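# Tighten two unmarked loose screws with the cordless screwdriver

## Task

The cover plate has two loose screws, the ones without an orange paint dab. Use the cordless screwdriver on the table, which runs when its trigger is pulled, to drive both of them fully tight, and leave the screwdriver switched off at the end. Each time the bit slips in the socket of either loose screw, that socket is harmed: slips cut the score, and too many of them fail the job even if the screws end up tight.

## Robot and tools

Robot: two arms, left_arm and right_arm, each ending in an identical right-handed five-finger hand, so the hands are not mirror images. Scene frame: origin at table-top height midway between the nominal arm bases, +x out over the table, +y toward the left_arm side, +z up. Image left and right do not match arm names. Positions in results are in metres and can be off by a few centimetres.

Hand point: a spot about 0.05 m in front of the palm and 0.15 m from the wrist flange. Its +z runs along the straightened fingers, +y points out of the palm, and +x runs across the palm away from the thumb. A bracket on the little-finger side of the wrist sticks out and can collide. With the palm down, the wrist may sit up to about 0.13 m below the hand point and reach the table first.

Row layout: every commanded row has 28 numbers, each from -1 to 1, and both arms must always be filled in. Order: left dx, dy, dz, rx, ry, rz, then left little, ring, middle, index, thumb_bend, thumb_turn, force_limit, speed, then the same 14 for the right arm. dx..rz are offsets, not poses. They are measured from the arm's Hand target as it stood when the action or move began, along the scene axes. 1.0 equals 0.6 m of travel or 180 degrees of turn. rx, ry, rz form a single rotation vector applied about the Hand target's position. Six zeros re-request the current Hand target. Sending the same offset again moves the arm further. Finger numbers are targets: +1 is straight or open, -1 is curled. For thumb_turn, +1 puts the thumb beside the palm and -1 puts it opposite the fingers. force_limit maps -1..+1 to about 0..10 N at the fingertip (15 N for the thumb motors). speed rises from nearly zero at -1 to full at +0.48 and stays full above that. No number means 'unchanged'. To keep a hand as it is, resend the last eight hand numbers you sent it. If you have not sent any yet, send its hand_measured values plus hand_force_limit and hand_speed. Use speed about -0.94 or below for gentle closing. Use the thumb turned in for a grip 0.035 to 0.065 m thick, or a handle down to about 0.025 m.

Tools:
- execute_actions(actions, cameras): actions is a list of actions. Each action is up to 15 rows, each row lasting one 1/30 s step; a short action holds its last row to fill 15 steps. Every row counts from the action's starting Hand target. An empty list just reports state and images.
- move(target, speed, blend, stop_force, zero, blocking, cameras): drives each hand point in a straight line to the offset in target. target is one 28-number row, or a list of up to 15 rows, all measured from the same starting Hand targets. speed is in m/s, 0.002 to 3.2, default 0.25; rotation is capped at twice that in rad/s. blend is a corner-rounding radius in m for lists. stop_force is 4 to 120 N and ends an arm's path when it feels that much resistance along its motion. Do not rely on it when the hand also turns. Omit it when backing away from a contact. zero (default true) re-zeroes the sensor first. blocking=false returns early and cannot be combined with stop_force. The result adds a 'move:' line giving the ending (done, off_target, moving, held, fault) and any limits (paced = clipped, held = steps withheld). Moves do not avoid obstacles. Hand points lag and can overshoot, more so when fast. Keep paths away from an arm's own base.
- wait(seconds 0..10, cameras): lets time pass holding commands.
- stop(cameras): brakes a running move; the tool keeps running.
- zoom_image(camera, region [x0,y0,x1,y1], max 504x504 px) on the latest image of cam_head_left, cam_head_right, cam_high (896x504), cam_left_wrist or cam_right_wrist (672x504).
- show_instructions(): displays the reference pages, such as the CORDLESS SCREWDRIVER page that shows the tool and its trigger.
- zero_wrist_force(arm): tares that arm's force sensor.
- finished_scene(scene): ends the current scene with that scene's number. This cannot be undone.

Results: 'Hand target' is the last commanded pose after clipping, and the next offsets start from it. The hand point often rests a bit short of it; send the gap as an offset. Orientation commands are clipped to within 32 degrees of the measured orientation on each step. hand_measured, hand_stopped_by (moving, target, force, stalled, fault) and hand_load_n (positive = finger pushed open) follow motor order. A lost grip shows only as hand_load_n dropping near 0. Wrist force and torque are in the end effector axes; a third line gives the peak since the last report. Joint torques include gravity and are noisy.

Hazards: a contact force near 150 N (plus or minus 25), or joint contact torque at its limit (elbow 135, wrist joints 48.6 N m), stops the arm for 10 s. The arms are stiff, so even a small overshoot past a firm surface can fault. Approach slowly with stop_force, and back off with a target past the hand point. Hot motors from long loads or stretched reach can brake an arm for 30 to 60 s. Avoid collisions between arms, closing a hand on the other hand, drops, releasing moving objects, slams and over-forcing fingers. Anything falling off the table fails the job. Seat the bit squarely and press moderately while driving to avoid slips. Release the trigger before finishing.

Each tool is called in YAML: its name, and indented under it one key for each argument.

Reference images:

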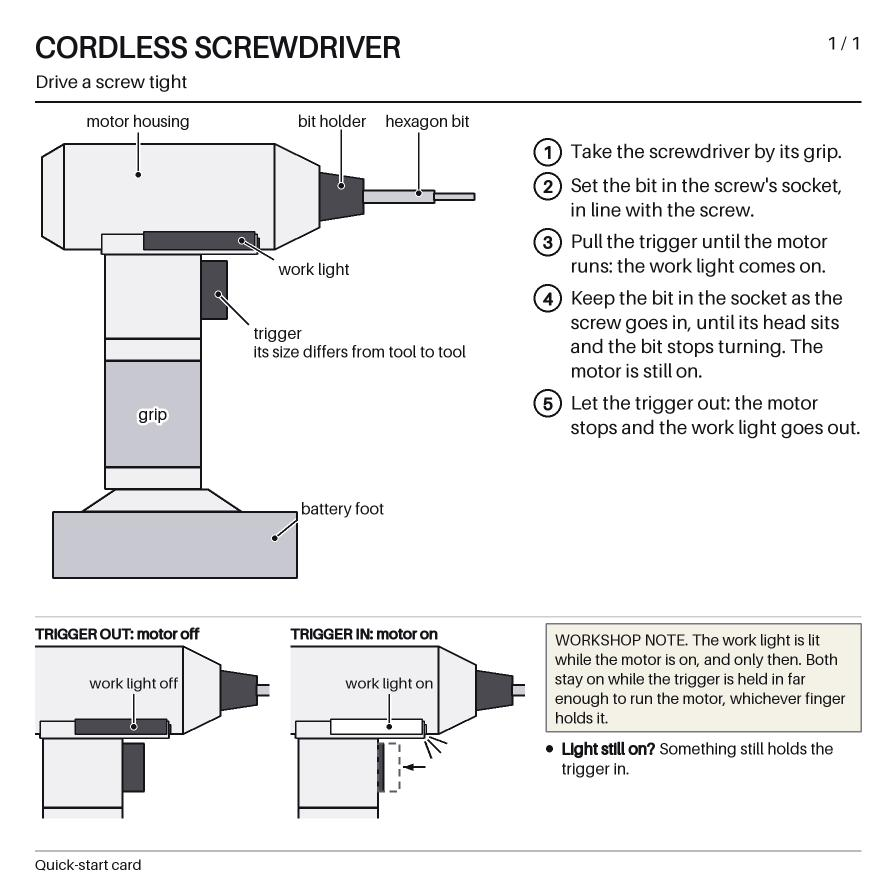

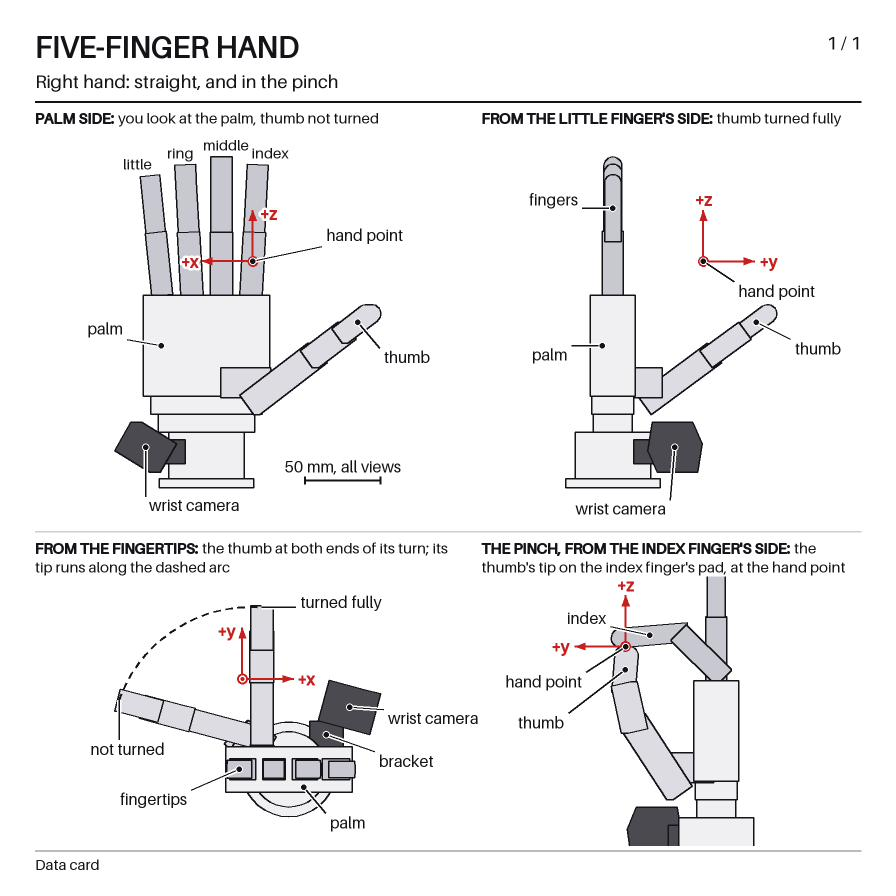

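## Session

execute_actions:
  actions: []

Scene clock: 0.00 s.
left_arm: end_effector_position=(+1.0529, +0.0471, +0.1537) hand_measured=(+1.000, +1.000, +1.000, +1.000, +1.000, +1.000) hand_load_n=(+0.0, +0.0, -0.5, +0.0, +0.0, +0.0) hand_stopped_by=(target, target, target, target, target, target) hand_force_limit=0.00 hand_speed=-0.80 end_effector_quat_wxyz=(+0.432, +0.096, +0.895, +0.050) | right_arm: end_effector_position=(+0.8578, -0.2967, +0.1333) hand_measured=(+1.000, +1.000, +1.000, +1.000, +1.000, +1.000) hand_load_n=(+0.0, +0.0, +0.0, +0.0, +0.0, +0.0) hand_stopped_by=(target, target, target, target, target, target) hand_force_limit=0.00 hand_speed=-0.80 end_effector_quat_wxyz=(-0.299, +0.822, -0.472, +0.107)
Joint positions: left_arm=[-0.749 -0.272 0.409 0.678 1.025 -1.851] | right_arm=[0.141 -0.913 1.511 0.391 1.275 -3.38]
Joint velocities: within noise
Joint torques (N m): no reading
Wrist force (N): no reading
Wrist torque (N m): no reading
Wrist force, peak (N): no reading
Hand target: left_arm +1.0529, +0.0471, +0.1537; +0.432, +0.096, +0.895, +0.050 | right_arm +0.8578, -0.2967, +0.1333; -0.299, +0.822, -0.472, +0.107

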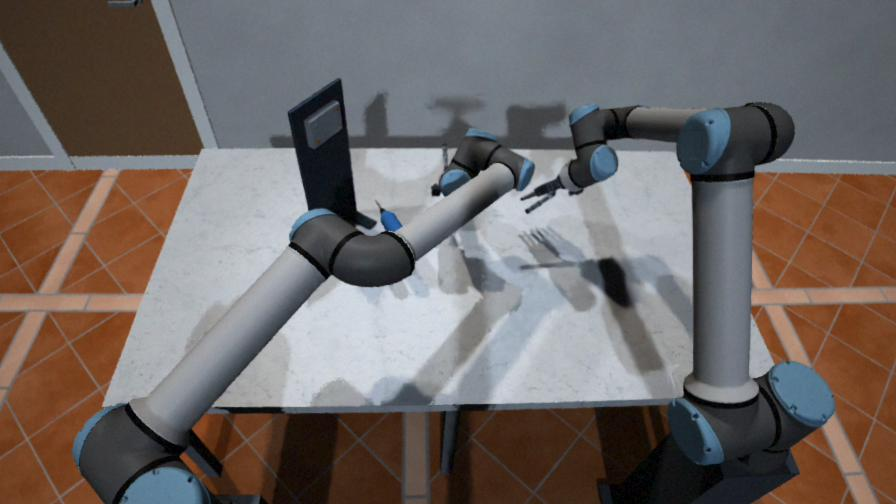

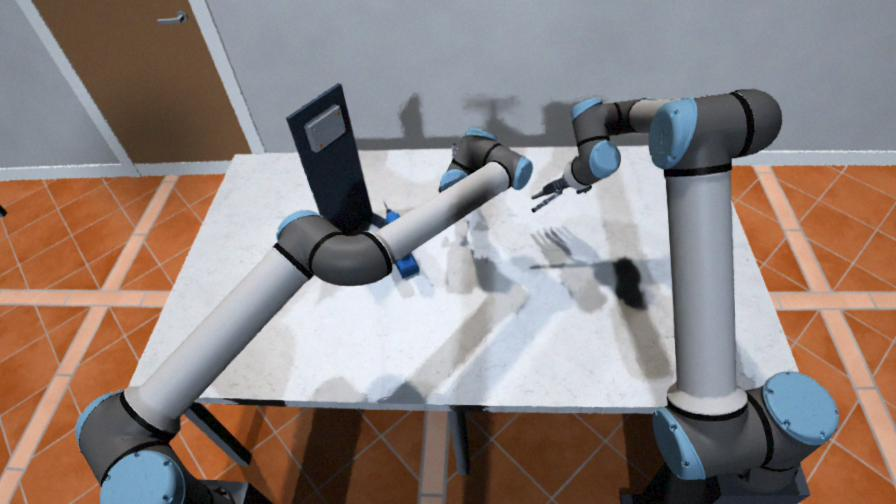

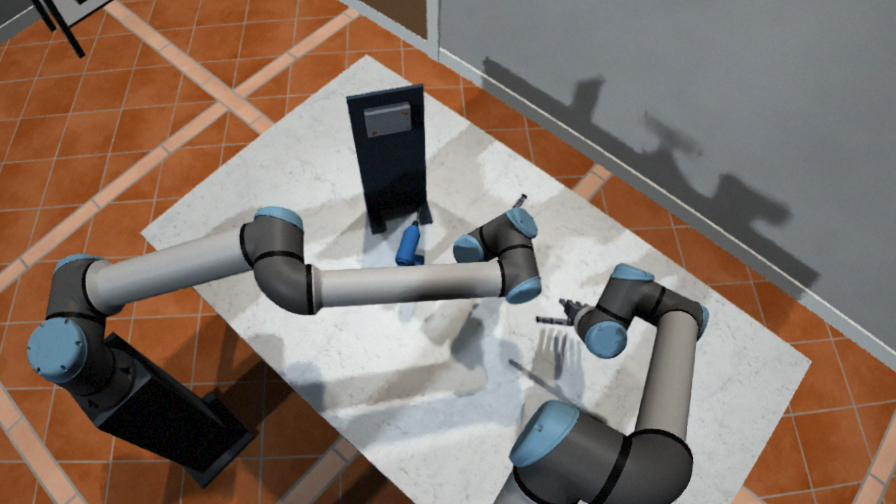

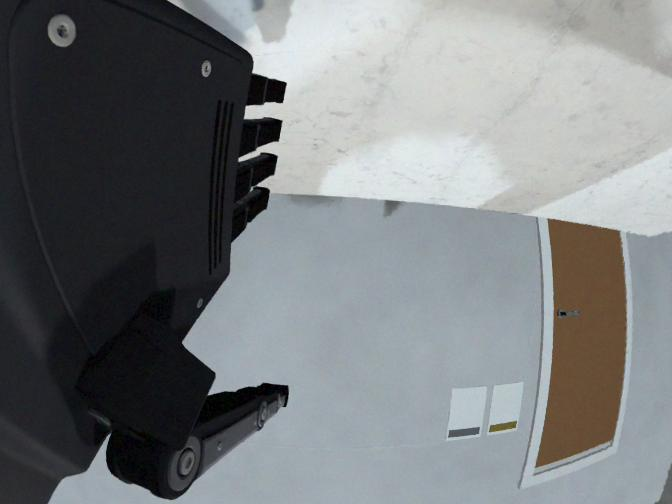

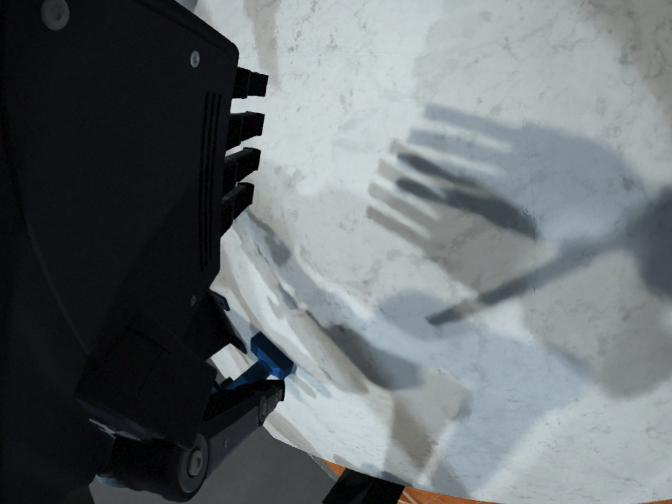

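move:
  target:
    - [-0.2,0,0.5,0,0,0,1,1,1,1,1,1,0,-0.8,0,0,0,0,0,0,1,1,1,1,1,1,0,-0.8]
    - [-0.8,0.2,0.6,0,0,0,1,1,1,1,1,1,0,-0.8,0,0,0,0,0,0,1,1,1,1,1,1,0,-0.8]
  speed: 0.25
  blend: [0.1,0]

Scene clock: 3.53 s.
left_arm: end_effector_position=(+0.5730, +0.1671, +0.5137) hand_measured=(+1.000, +1.000, +1.000, +1.000, +1.000, +1.000) hand_load_n=(+0.0, +0.0, +0.0, +0.0, +0.0, +0.0) hand_stopped_by=(target, target, target, target, target, target) hand_force_limit=0.00 hand_speed=-0.80 end_effector_quat_wxyz=(+0.432, +0.096, +0.895, +0.050) | right_arm: end_effector_position=(+0.8578, -0.2967, +0.1333) hand_measured=(+1.000, +1.000, +1.000, +1.000, +1.000, +1.000) hand_load_n=(+0.0, +0.0, +0.0, +0.0, +0.0, +0.0) hand_stopped_by=(target, target, target, target, target, target) hand_force_limit=0.00 hand_speed=-0.80 end_effector_quat_wxyz=(-0.299, +0.822, -0.472, +0.107)
Joint positions: left_arm=[-1.108 -1.304 1.598 0.744 0.807 -2.213] | right_arm=[0.141 -0.913 1.511 0.391 1.275 -3.38]
Joint torques (N m): left_arm=[-8.29 -65.41 -31.94 -1.21 0.14 2.4] | right_arm=[-1.27 -94.96 -30.89 2.6 0.48 0.24]
Wrist force (N): left_arm=[-0.5 0.4 0.0] | right_arm=[-0.1 0.0 0.5]
Wrist torque (N m): left_arm=[0.06 0.09 0.00] | right_arm=[-0.03 0.00 0.00]
Wrist force, peak (N): left_arm=[1.0 0.4 2.4] | right_arm=[0.2 -0.4 0.7]
Hand target: left_arm +0.5729, +0.1671, +0.5137; +0.432, +0.096, +0.895, +0.050 | right_arm +0.8578, -0.2967, +0.1333; -0.299, +0.822, -0.472, +0.107
Off the commanded pose: left_arm 0.000 m, 0 deg | right_arm 0.000 m, 0 deg.
move: done

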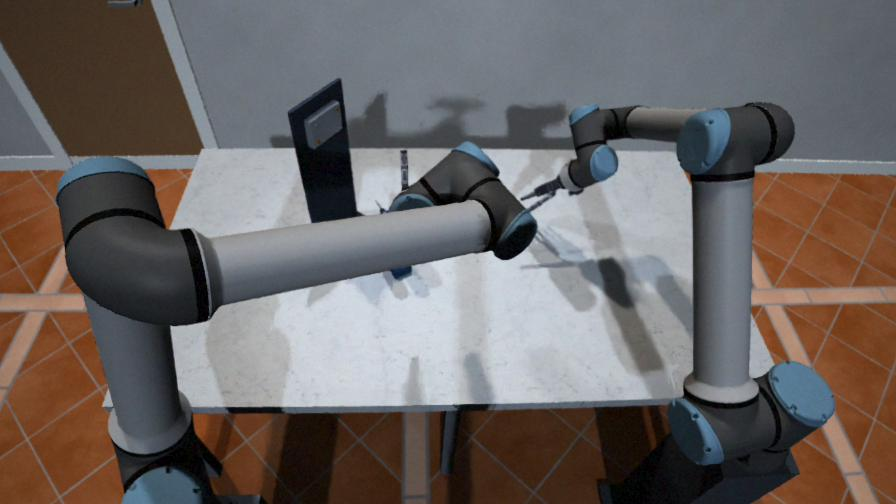

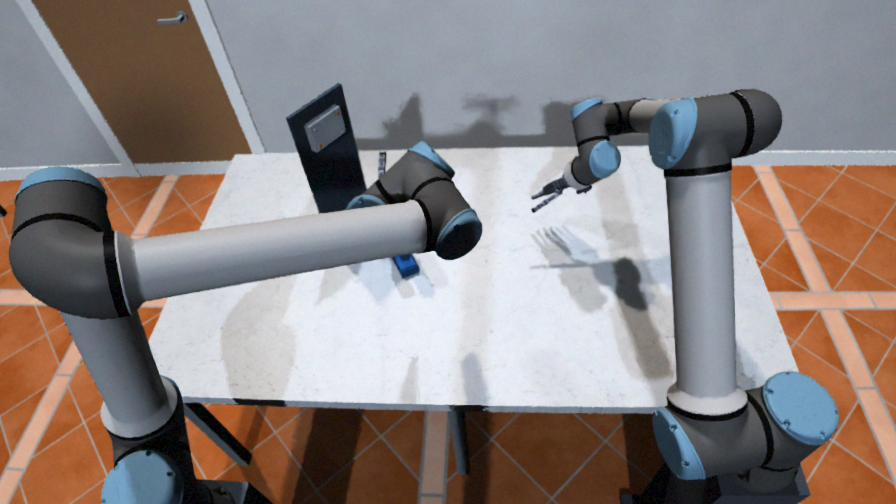

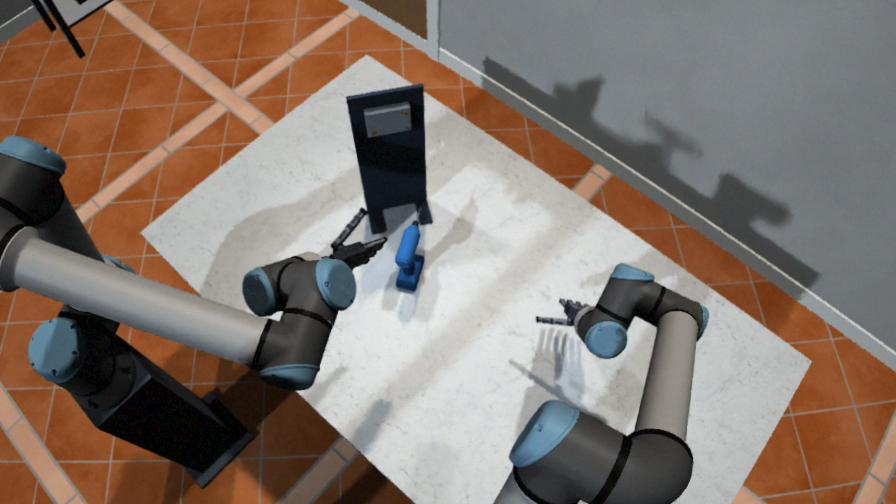

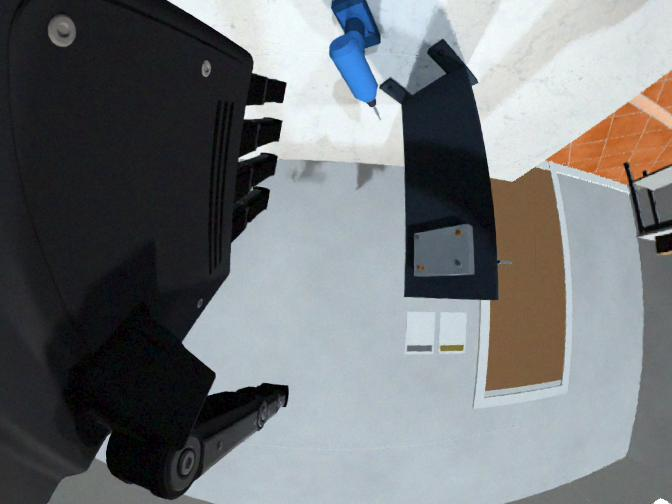

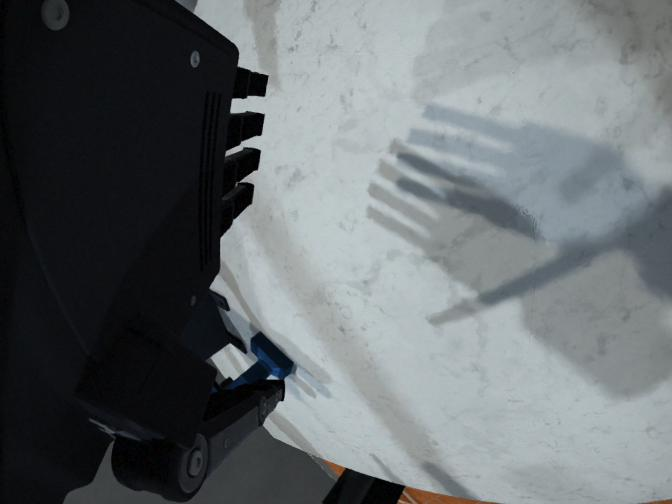

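zoom_image:
  camera: "cam_left_wrist"
  region: [390, 200, 510, 310]

zoom_image:
  camera: "cam_high"
  region: [330, 70, 450, 310]

zoom_image:
  camera: "cam_head_right"
  region: [270, 70, 390, 190]

Scaled by 4.200 (camera's finer frame: 960x720).

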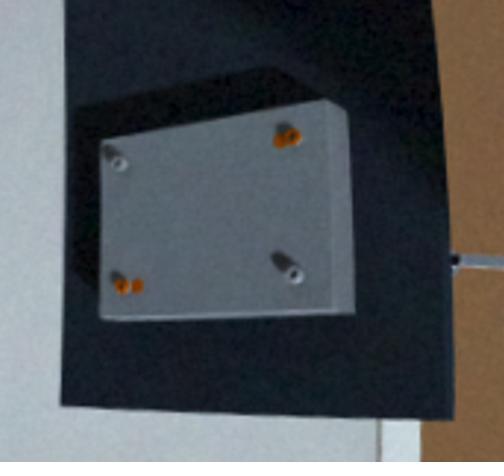

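Scaled by 2.100.

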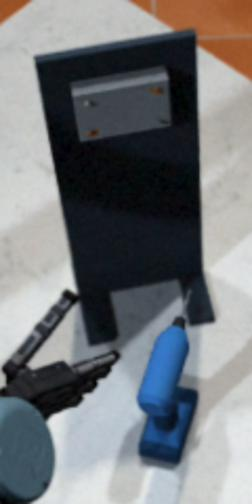

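Scaled by 4.200.

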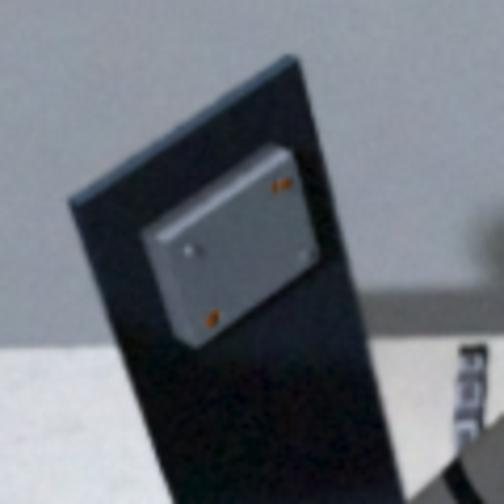

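move:
  target:
    - [-0.15,0.55,0.1,0,0,0,1,1,1,1,1,1,0,-0.8,-0.3,0.2,0.4,0.24,0.01,-0.13,1,1,1,1,1,-1,0,-0.5]
    - [-0.15,0.55,0.1,0,0,0,1,1,1,1,1,1,0,-0.8,-0.45,0.5,0.35,0.4845,0.0223,-0.2663,1,1,1,1,1,-1,0,-0.5]
  speed: 0.35
  blend: [0.1,0]

Scene clock: 7.33 s.
left_arm: end_effector_position=(+0.4829, +0.4971, +0.5737) hand_measured=(+1.000, +1.000, +1.000, +1.000, +1.000, +1.000) hand_load_n=(+0.0, +0.0, +0.0, +0.0, +0.0, +0.0) hand_stopped_by=(target, target, target, target, target, target) hand_force_limit=0.00 hand_speed=-0.80 end_effector_quat_wxyz=(+0.432, +0.096, +0.895, +0.050) | right_arm: end_effector_position=(+0.5878, +0.0033, +0.3433) hand_measured=(+1.000, +1.000, +1.000, +1.000, +1.000, -1.000) hand_load_n=(+0.0, +0.0, +0.0, +0.0, +0.0, +0.0) hand_stopped_by=(target, target, target, target, target, target) hand_force_limit=0.00 hand_speed=-0.50 end_effector_quat_wxyz=(+0.689, -0.161, +0.688, +0.162)
Joint positions: left_arm=[-0.85 -1.81 1.973 0.7 0.958 -1.941] | right_arm=[0.762 -1.216 2.054 -0.84 1.932 -1.571]
Joint torques (N m): left_arm=[-13.75 2.46 -46.88 -1.7 -2.6 -3.42] | right_arm=[12.66 -53.53 -27.08 -4.35 3 1.47]
Wrist force (N): left_arm=[-0.5 0.2 0.1] | right_arm=[-0.3 -1.4 -0.5]
Wrist torque (N m): left_arm=[0.02 0.08 -0.04] | right_arm=[-0.29 0.15 -0.23]
Wrist force, peak (N): left_arm=[-0.9 -1.9 1.0] | right_arm=[1.1 -0.3 1.8]
Hand target: left_arm +0.4829, +0.4971, +0.5737; +0.432, +0.096, +0.895, +0.050 | right_arm +0.5878, +0.0033, +0.3433; +0.689, -0.161, +0.688, +0.162
Off the commanded pose: left_arm 0.000 m, 0 deg | right_arm 0.000 m, 0 deg.
move: done

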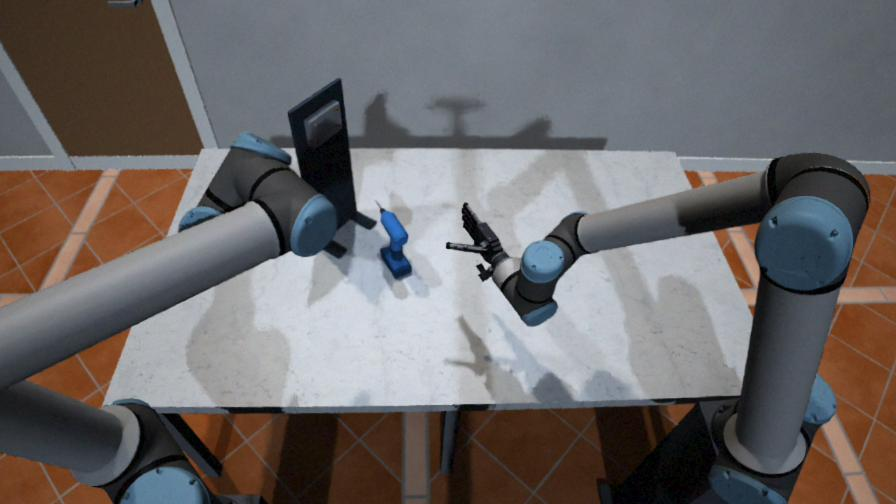

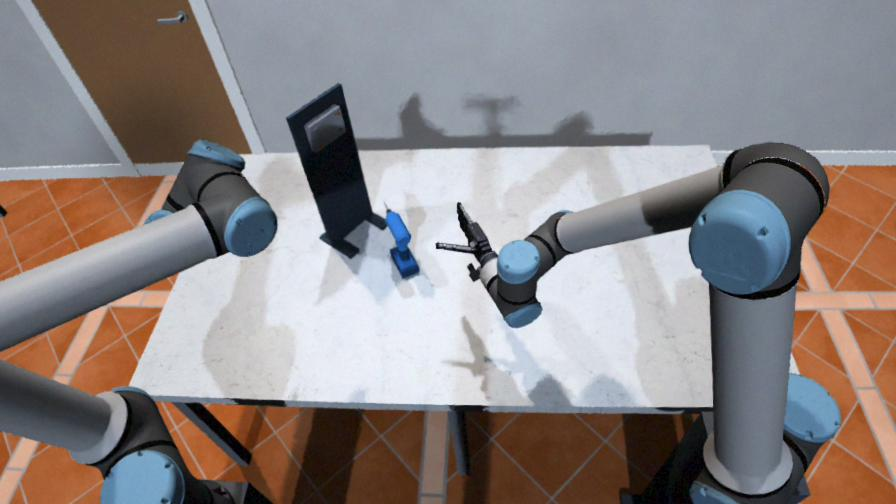

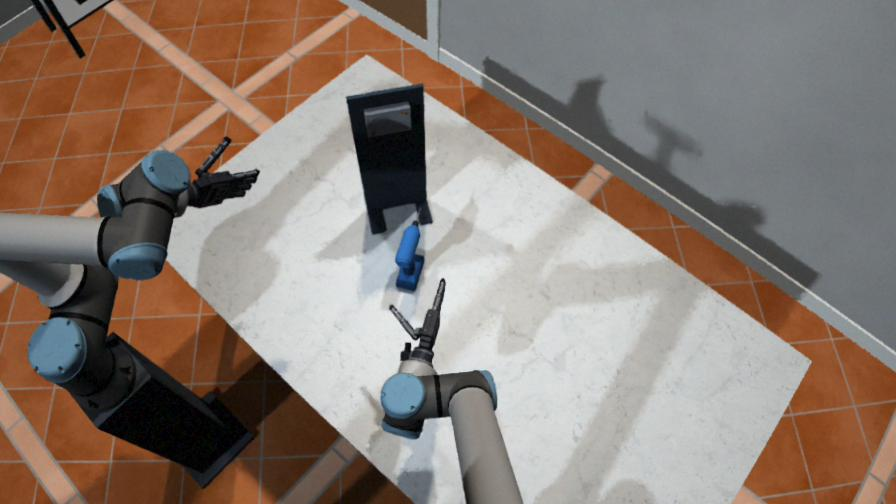

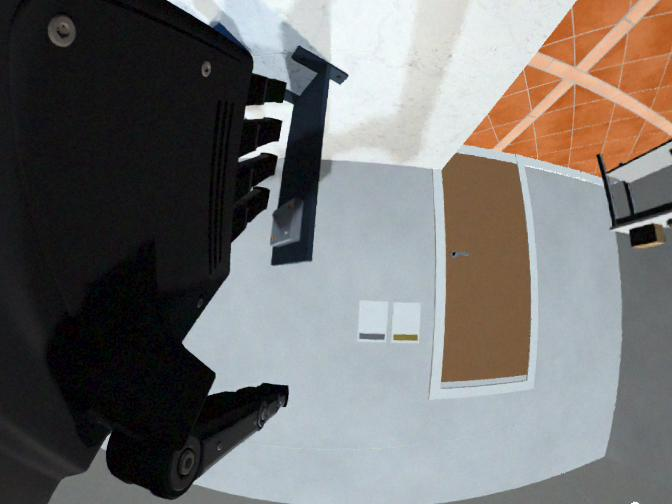

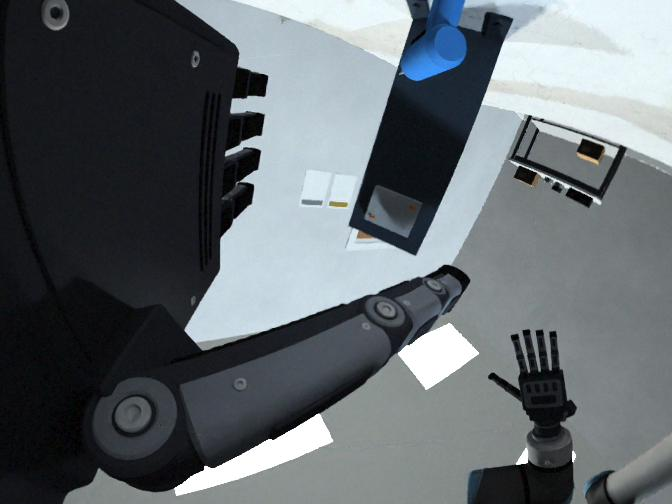

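zoom_image:
  camera: "cam_high"
  region: [370, 190, 470, 370]

zoom_image:
  camera: "cam_head_left"
  region: [340, 180, 520, 300]

Scaled by 2.800.

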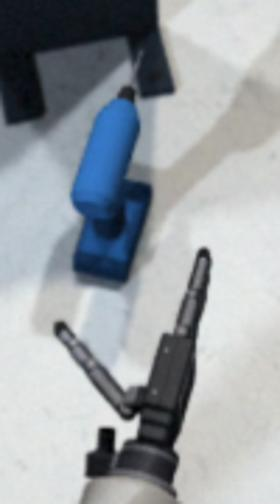

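Scaled by 2.800.

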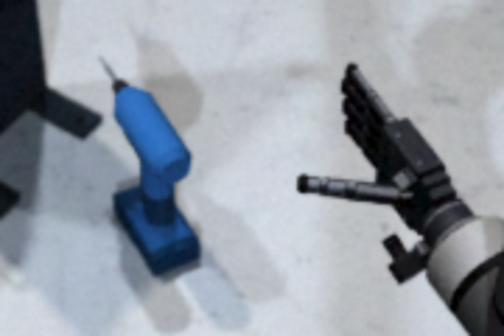

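wait:
  seconds: 0

Scene clock: 8.20 s.
left_arm: end_effector_position=(+0.4829, +0.4971, +0.5737) hand_measured=(+1.000, +1.000, +1.000, +1.000, +1.000, +1.000) hand_load_n=(+0.0, +0.0, +0.0, +0.0, +0.0, +0.0) hand_stopped_by=(target, target, target, target, target, target) hand_force_limit=0.00 hand_speed=-0.80 end_effector_quat_wxyz=(+0.432, +0.096, +0.895, +0.050) | right_arm: end_effector_position=(+0.5878, +0.0033, +0.3433) hand_measured=(+1.000, +1.000, +1.000, +1.000, +1.000, -1.000) hand_load_n=(+0.0, +0.0, +0.0, +0.0, +0.0, -0.5) hand_stopped_by=(target, target, target, target, target, target) hand_force_limit=0.00 hand_speed=-0.50 end_effector_quat_wxyz=(+0.689, -0.161, +0.688, +0.162)
Joint positions: left_arm=[-0.85 -1.81 1.973 0.7 0.958 -1.941] | right_arm=[0.762 -1.216 2.054 -0.841 1.932 -1.57]
Joint torques (N m): left_arm=[-13.04 1.24 -45.67 -0.78 -2.5 -2.95] | right_arm=[14.2 -54.31 -25.74 -3.9 2.25 1.68]
Wrist force (N): left_arm=[-0.1 0.7 0.4] | right_arm=[-0.3 -0.9 -0.5]
Wrist torque (N m): left_arm=[0.09 0.01 -0.01] | right_arm=[-0.21 0.15 -0.21]
Wrist force, peak (N): left_arm=[-0.3 1.0 0.2] | right_arm=[-0.3 -1.5 -0.4]
Hand target: left_arm +0.4829, +0.4971, +0.5737; +0.432, +0.096, +0.895, +0.050 | right_arm +0.5878, +0.0033, +0.3433; +0.689, -0.161, +0.688, +0.162
Off the commanded pose: left_arm 0.000 m, 0 deg | right_arm 0.000 m, 0 deg.

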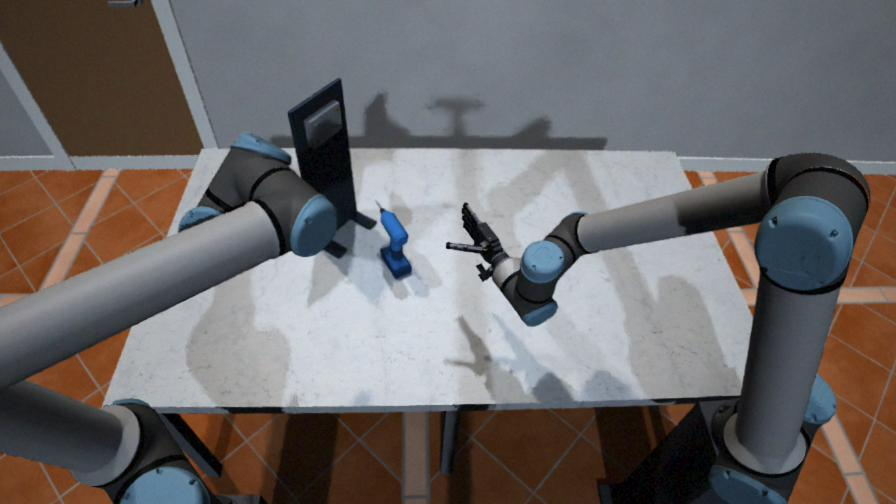

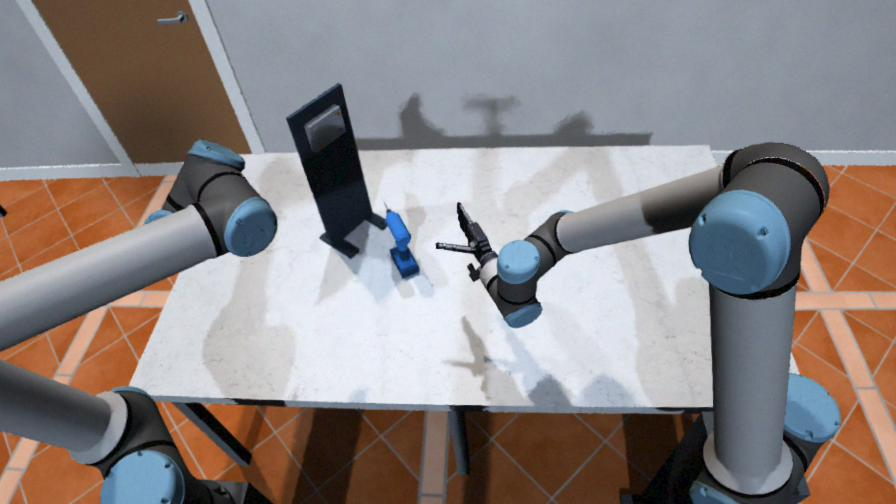

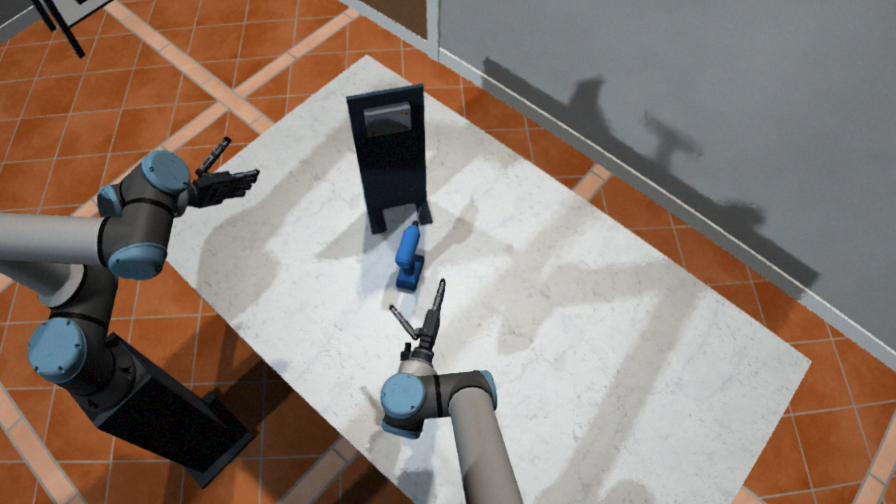

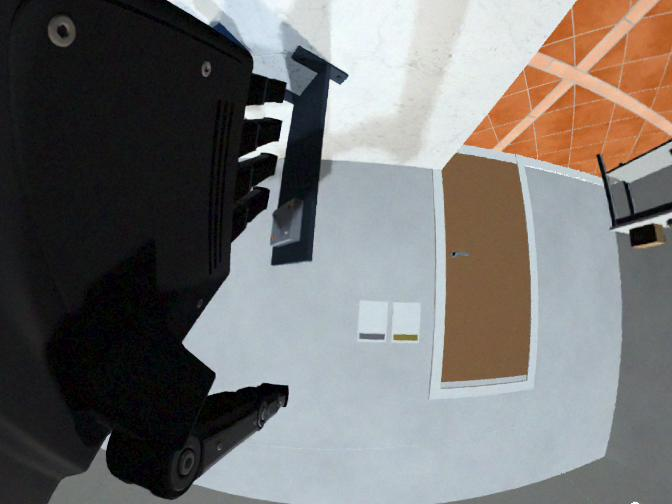

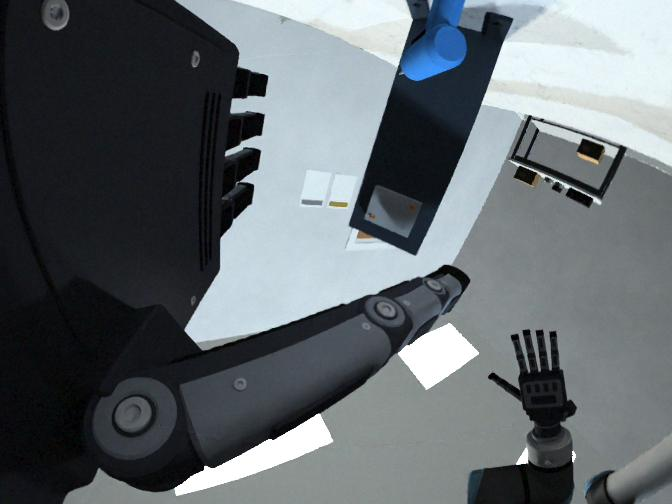

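zoom_image:
  camera: "cam_high"
  region: [340, 190, 480, 360]

zoom_image:
  camera: "cam_head_left"
  region: [340, 180, 540, 300]

Scaled by 2.965.

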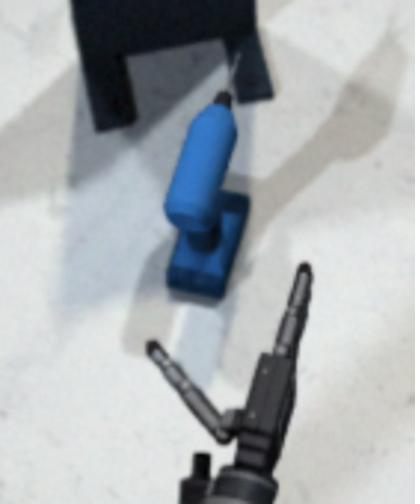

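Scaled by 2.520.

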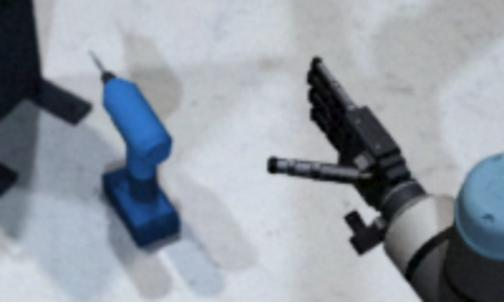

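move:
  target: [0,0,0,0,0,0,1,1,1,1,1,1,0,-0.8,0.04,0.24,-0.355,0,0,-0.0194,1,1,1,1,1,-1,0,-0.5]

zoom_image:
  camera: "cam_high"
  region: [340, 190, 480, 360]

zoom_image:
  camera: "cam_head_left"
  region: [340, 180, 540, 300]

Scene clock: 10.07 s.
left_arm: end_effector_position=(+0.4829, +0.4971, +0.5737) hand_measured=(+1.000, +1.000, +1.000, +1.000, +1.000, +1.000) hand_load_n=(+0.0, +0.0, +0.0, +0.0, -0.5, +0.0) hand_stopped_by=(target, target, target, target, target, target) hand_force_limit=0.00 hand_speed=-0.80 end_effector_quat_wxyz=(+0.432, +0.096, +0.895, +0.050) | right_arm: end_effector_position=(+0.6116, +0.1473, +0.1304) hand_measured=(+1.000, +1.000, +1.000, +1.000, +1.000, -1.000) hand_load_n=(+0.0, +0.0, +0.0, +0.0, +0.0, +0.0) hand_stopped_by=(target, target, target, target, target, target) hand_force_limit=0.00 hand_speed=-0.50 end_effector_quat_wxyz=(+0.694, -0.140, +0.692, +0.141)
Joint positions: left_arm=[-0.85 -1.81 1.973 0.7 0.958 -1.941] | right_arm=[0.894 -0.758 1.768 -1.013 2.125 -1.571]
Joint torques (N m): left_arm=[-11.58 -1.59 -41.66 0.04 -2.25 -2.96] | right_arm=[-12.75 -85.71 -29.16 -0.55 -0.58 -1.67]
Wrist force (N): left_arm=[-0.5 0.0 0.2] | right_arm=[0.3 -1.4 -0.1]
Wrist torque (N m): left_arm=[-0.01 0.07 -0.05] | right_arm=[-0.31 0.04 -0.22]
Wrist force, peak (N): left_arm=[-0.9 0.6 0.1] | right_arm=[-2.8 -2.2 -0.8]
Hand target: left_arm +0.4829, +0.4971, +0.5737; +0.432, +0.096, +0.895, +0.050 | right_arm +0.6118, +0.1473, +0.1303; +0.694, -0.140, +0.692, +0.141
Off the commanded pose: left_arm 0.000 m, 0 deg | right_arm 0.000 m, 0 deg.
move: done

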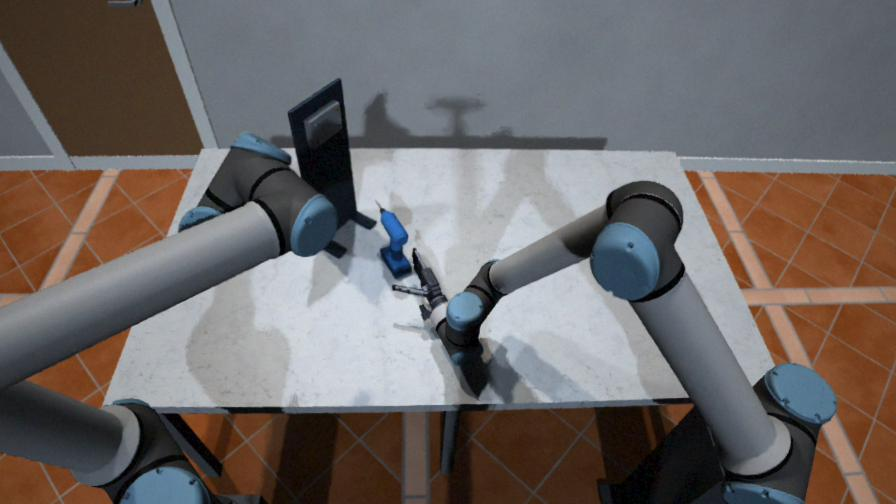

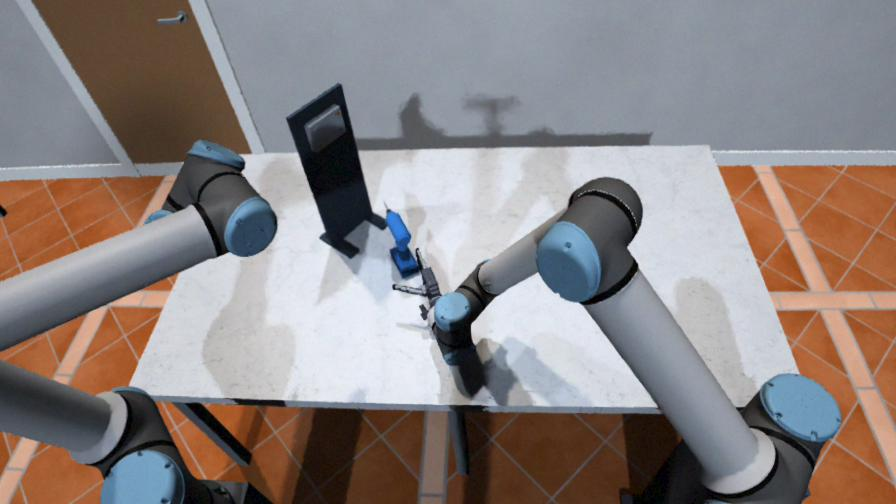

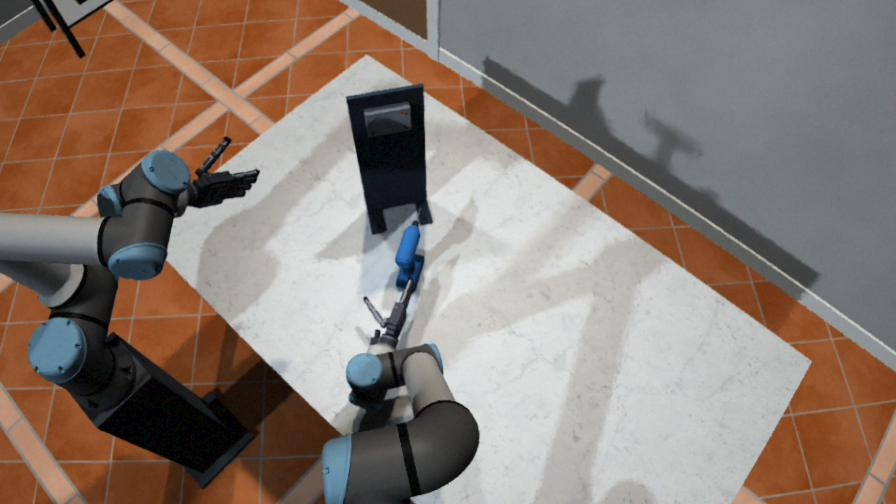

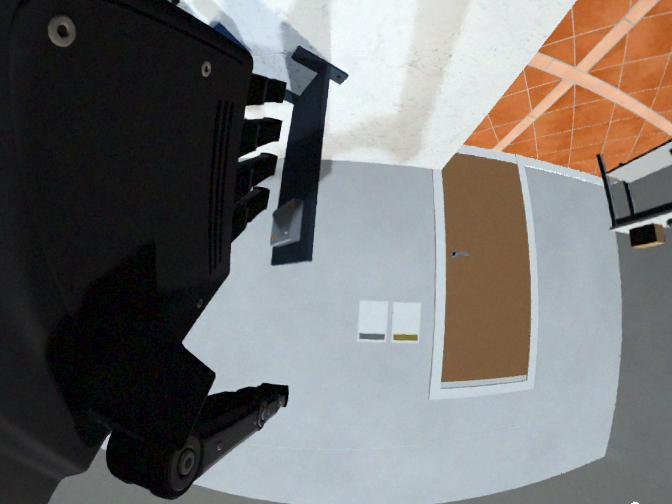

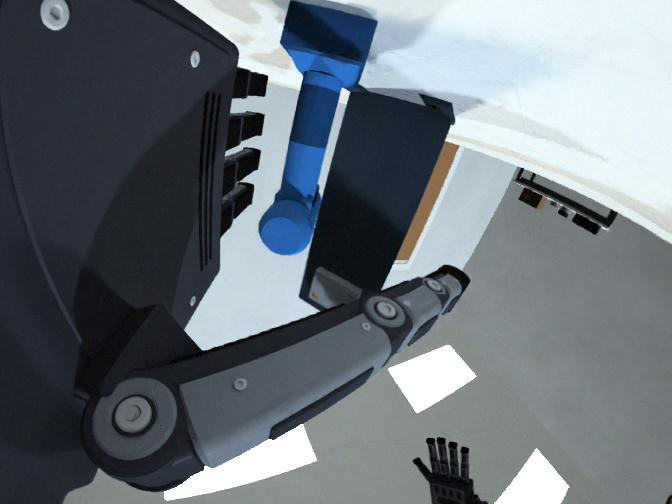

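Scaled by 2.965.

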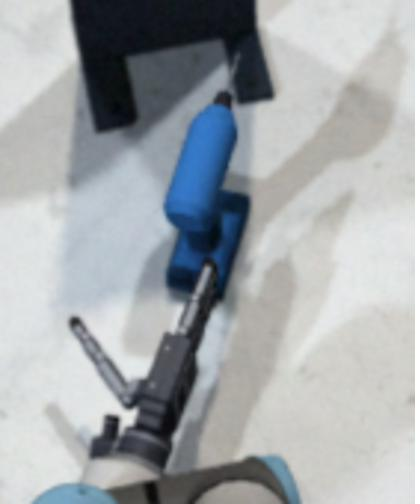

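Scaled by 2.520.

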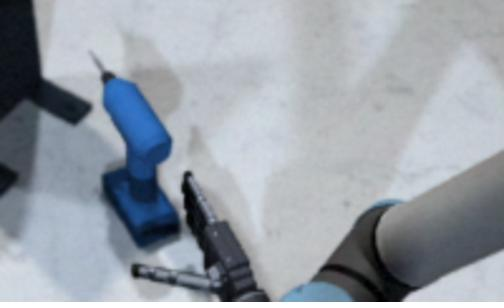

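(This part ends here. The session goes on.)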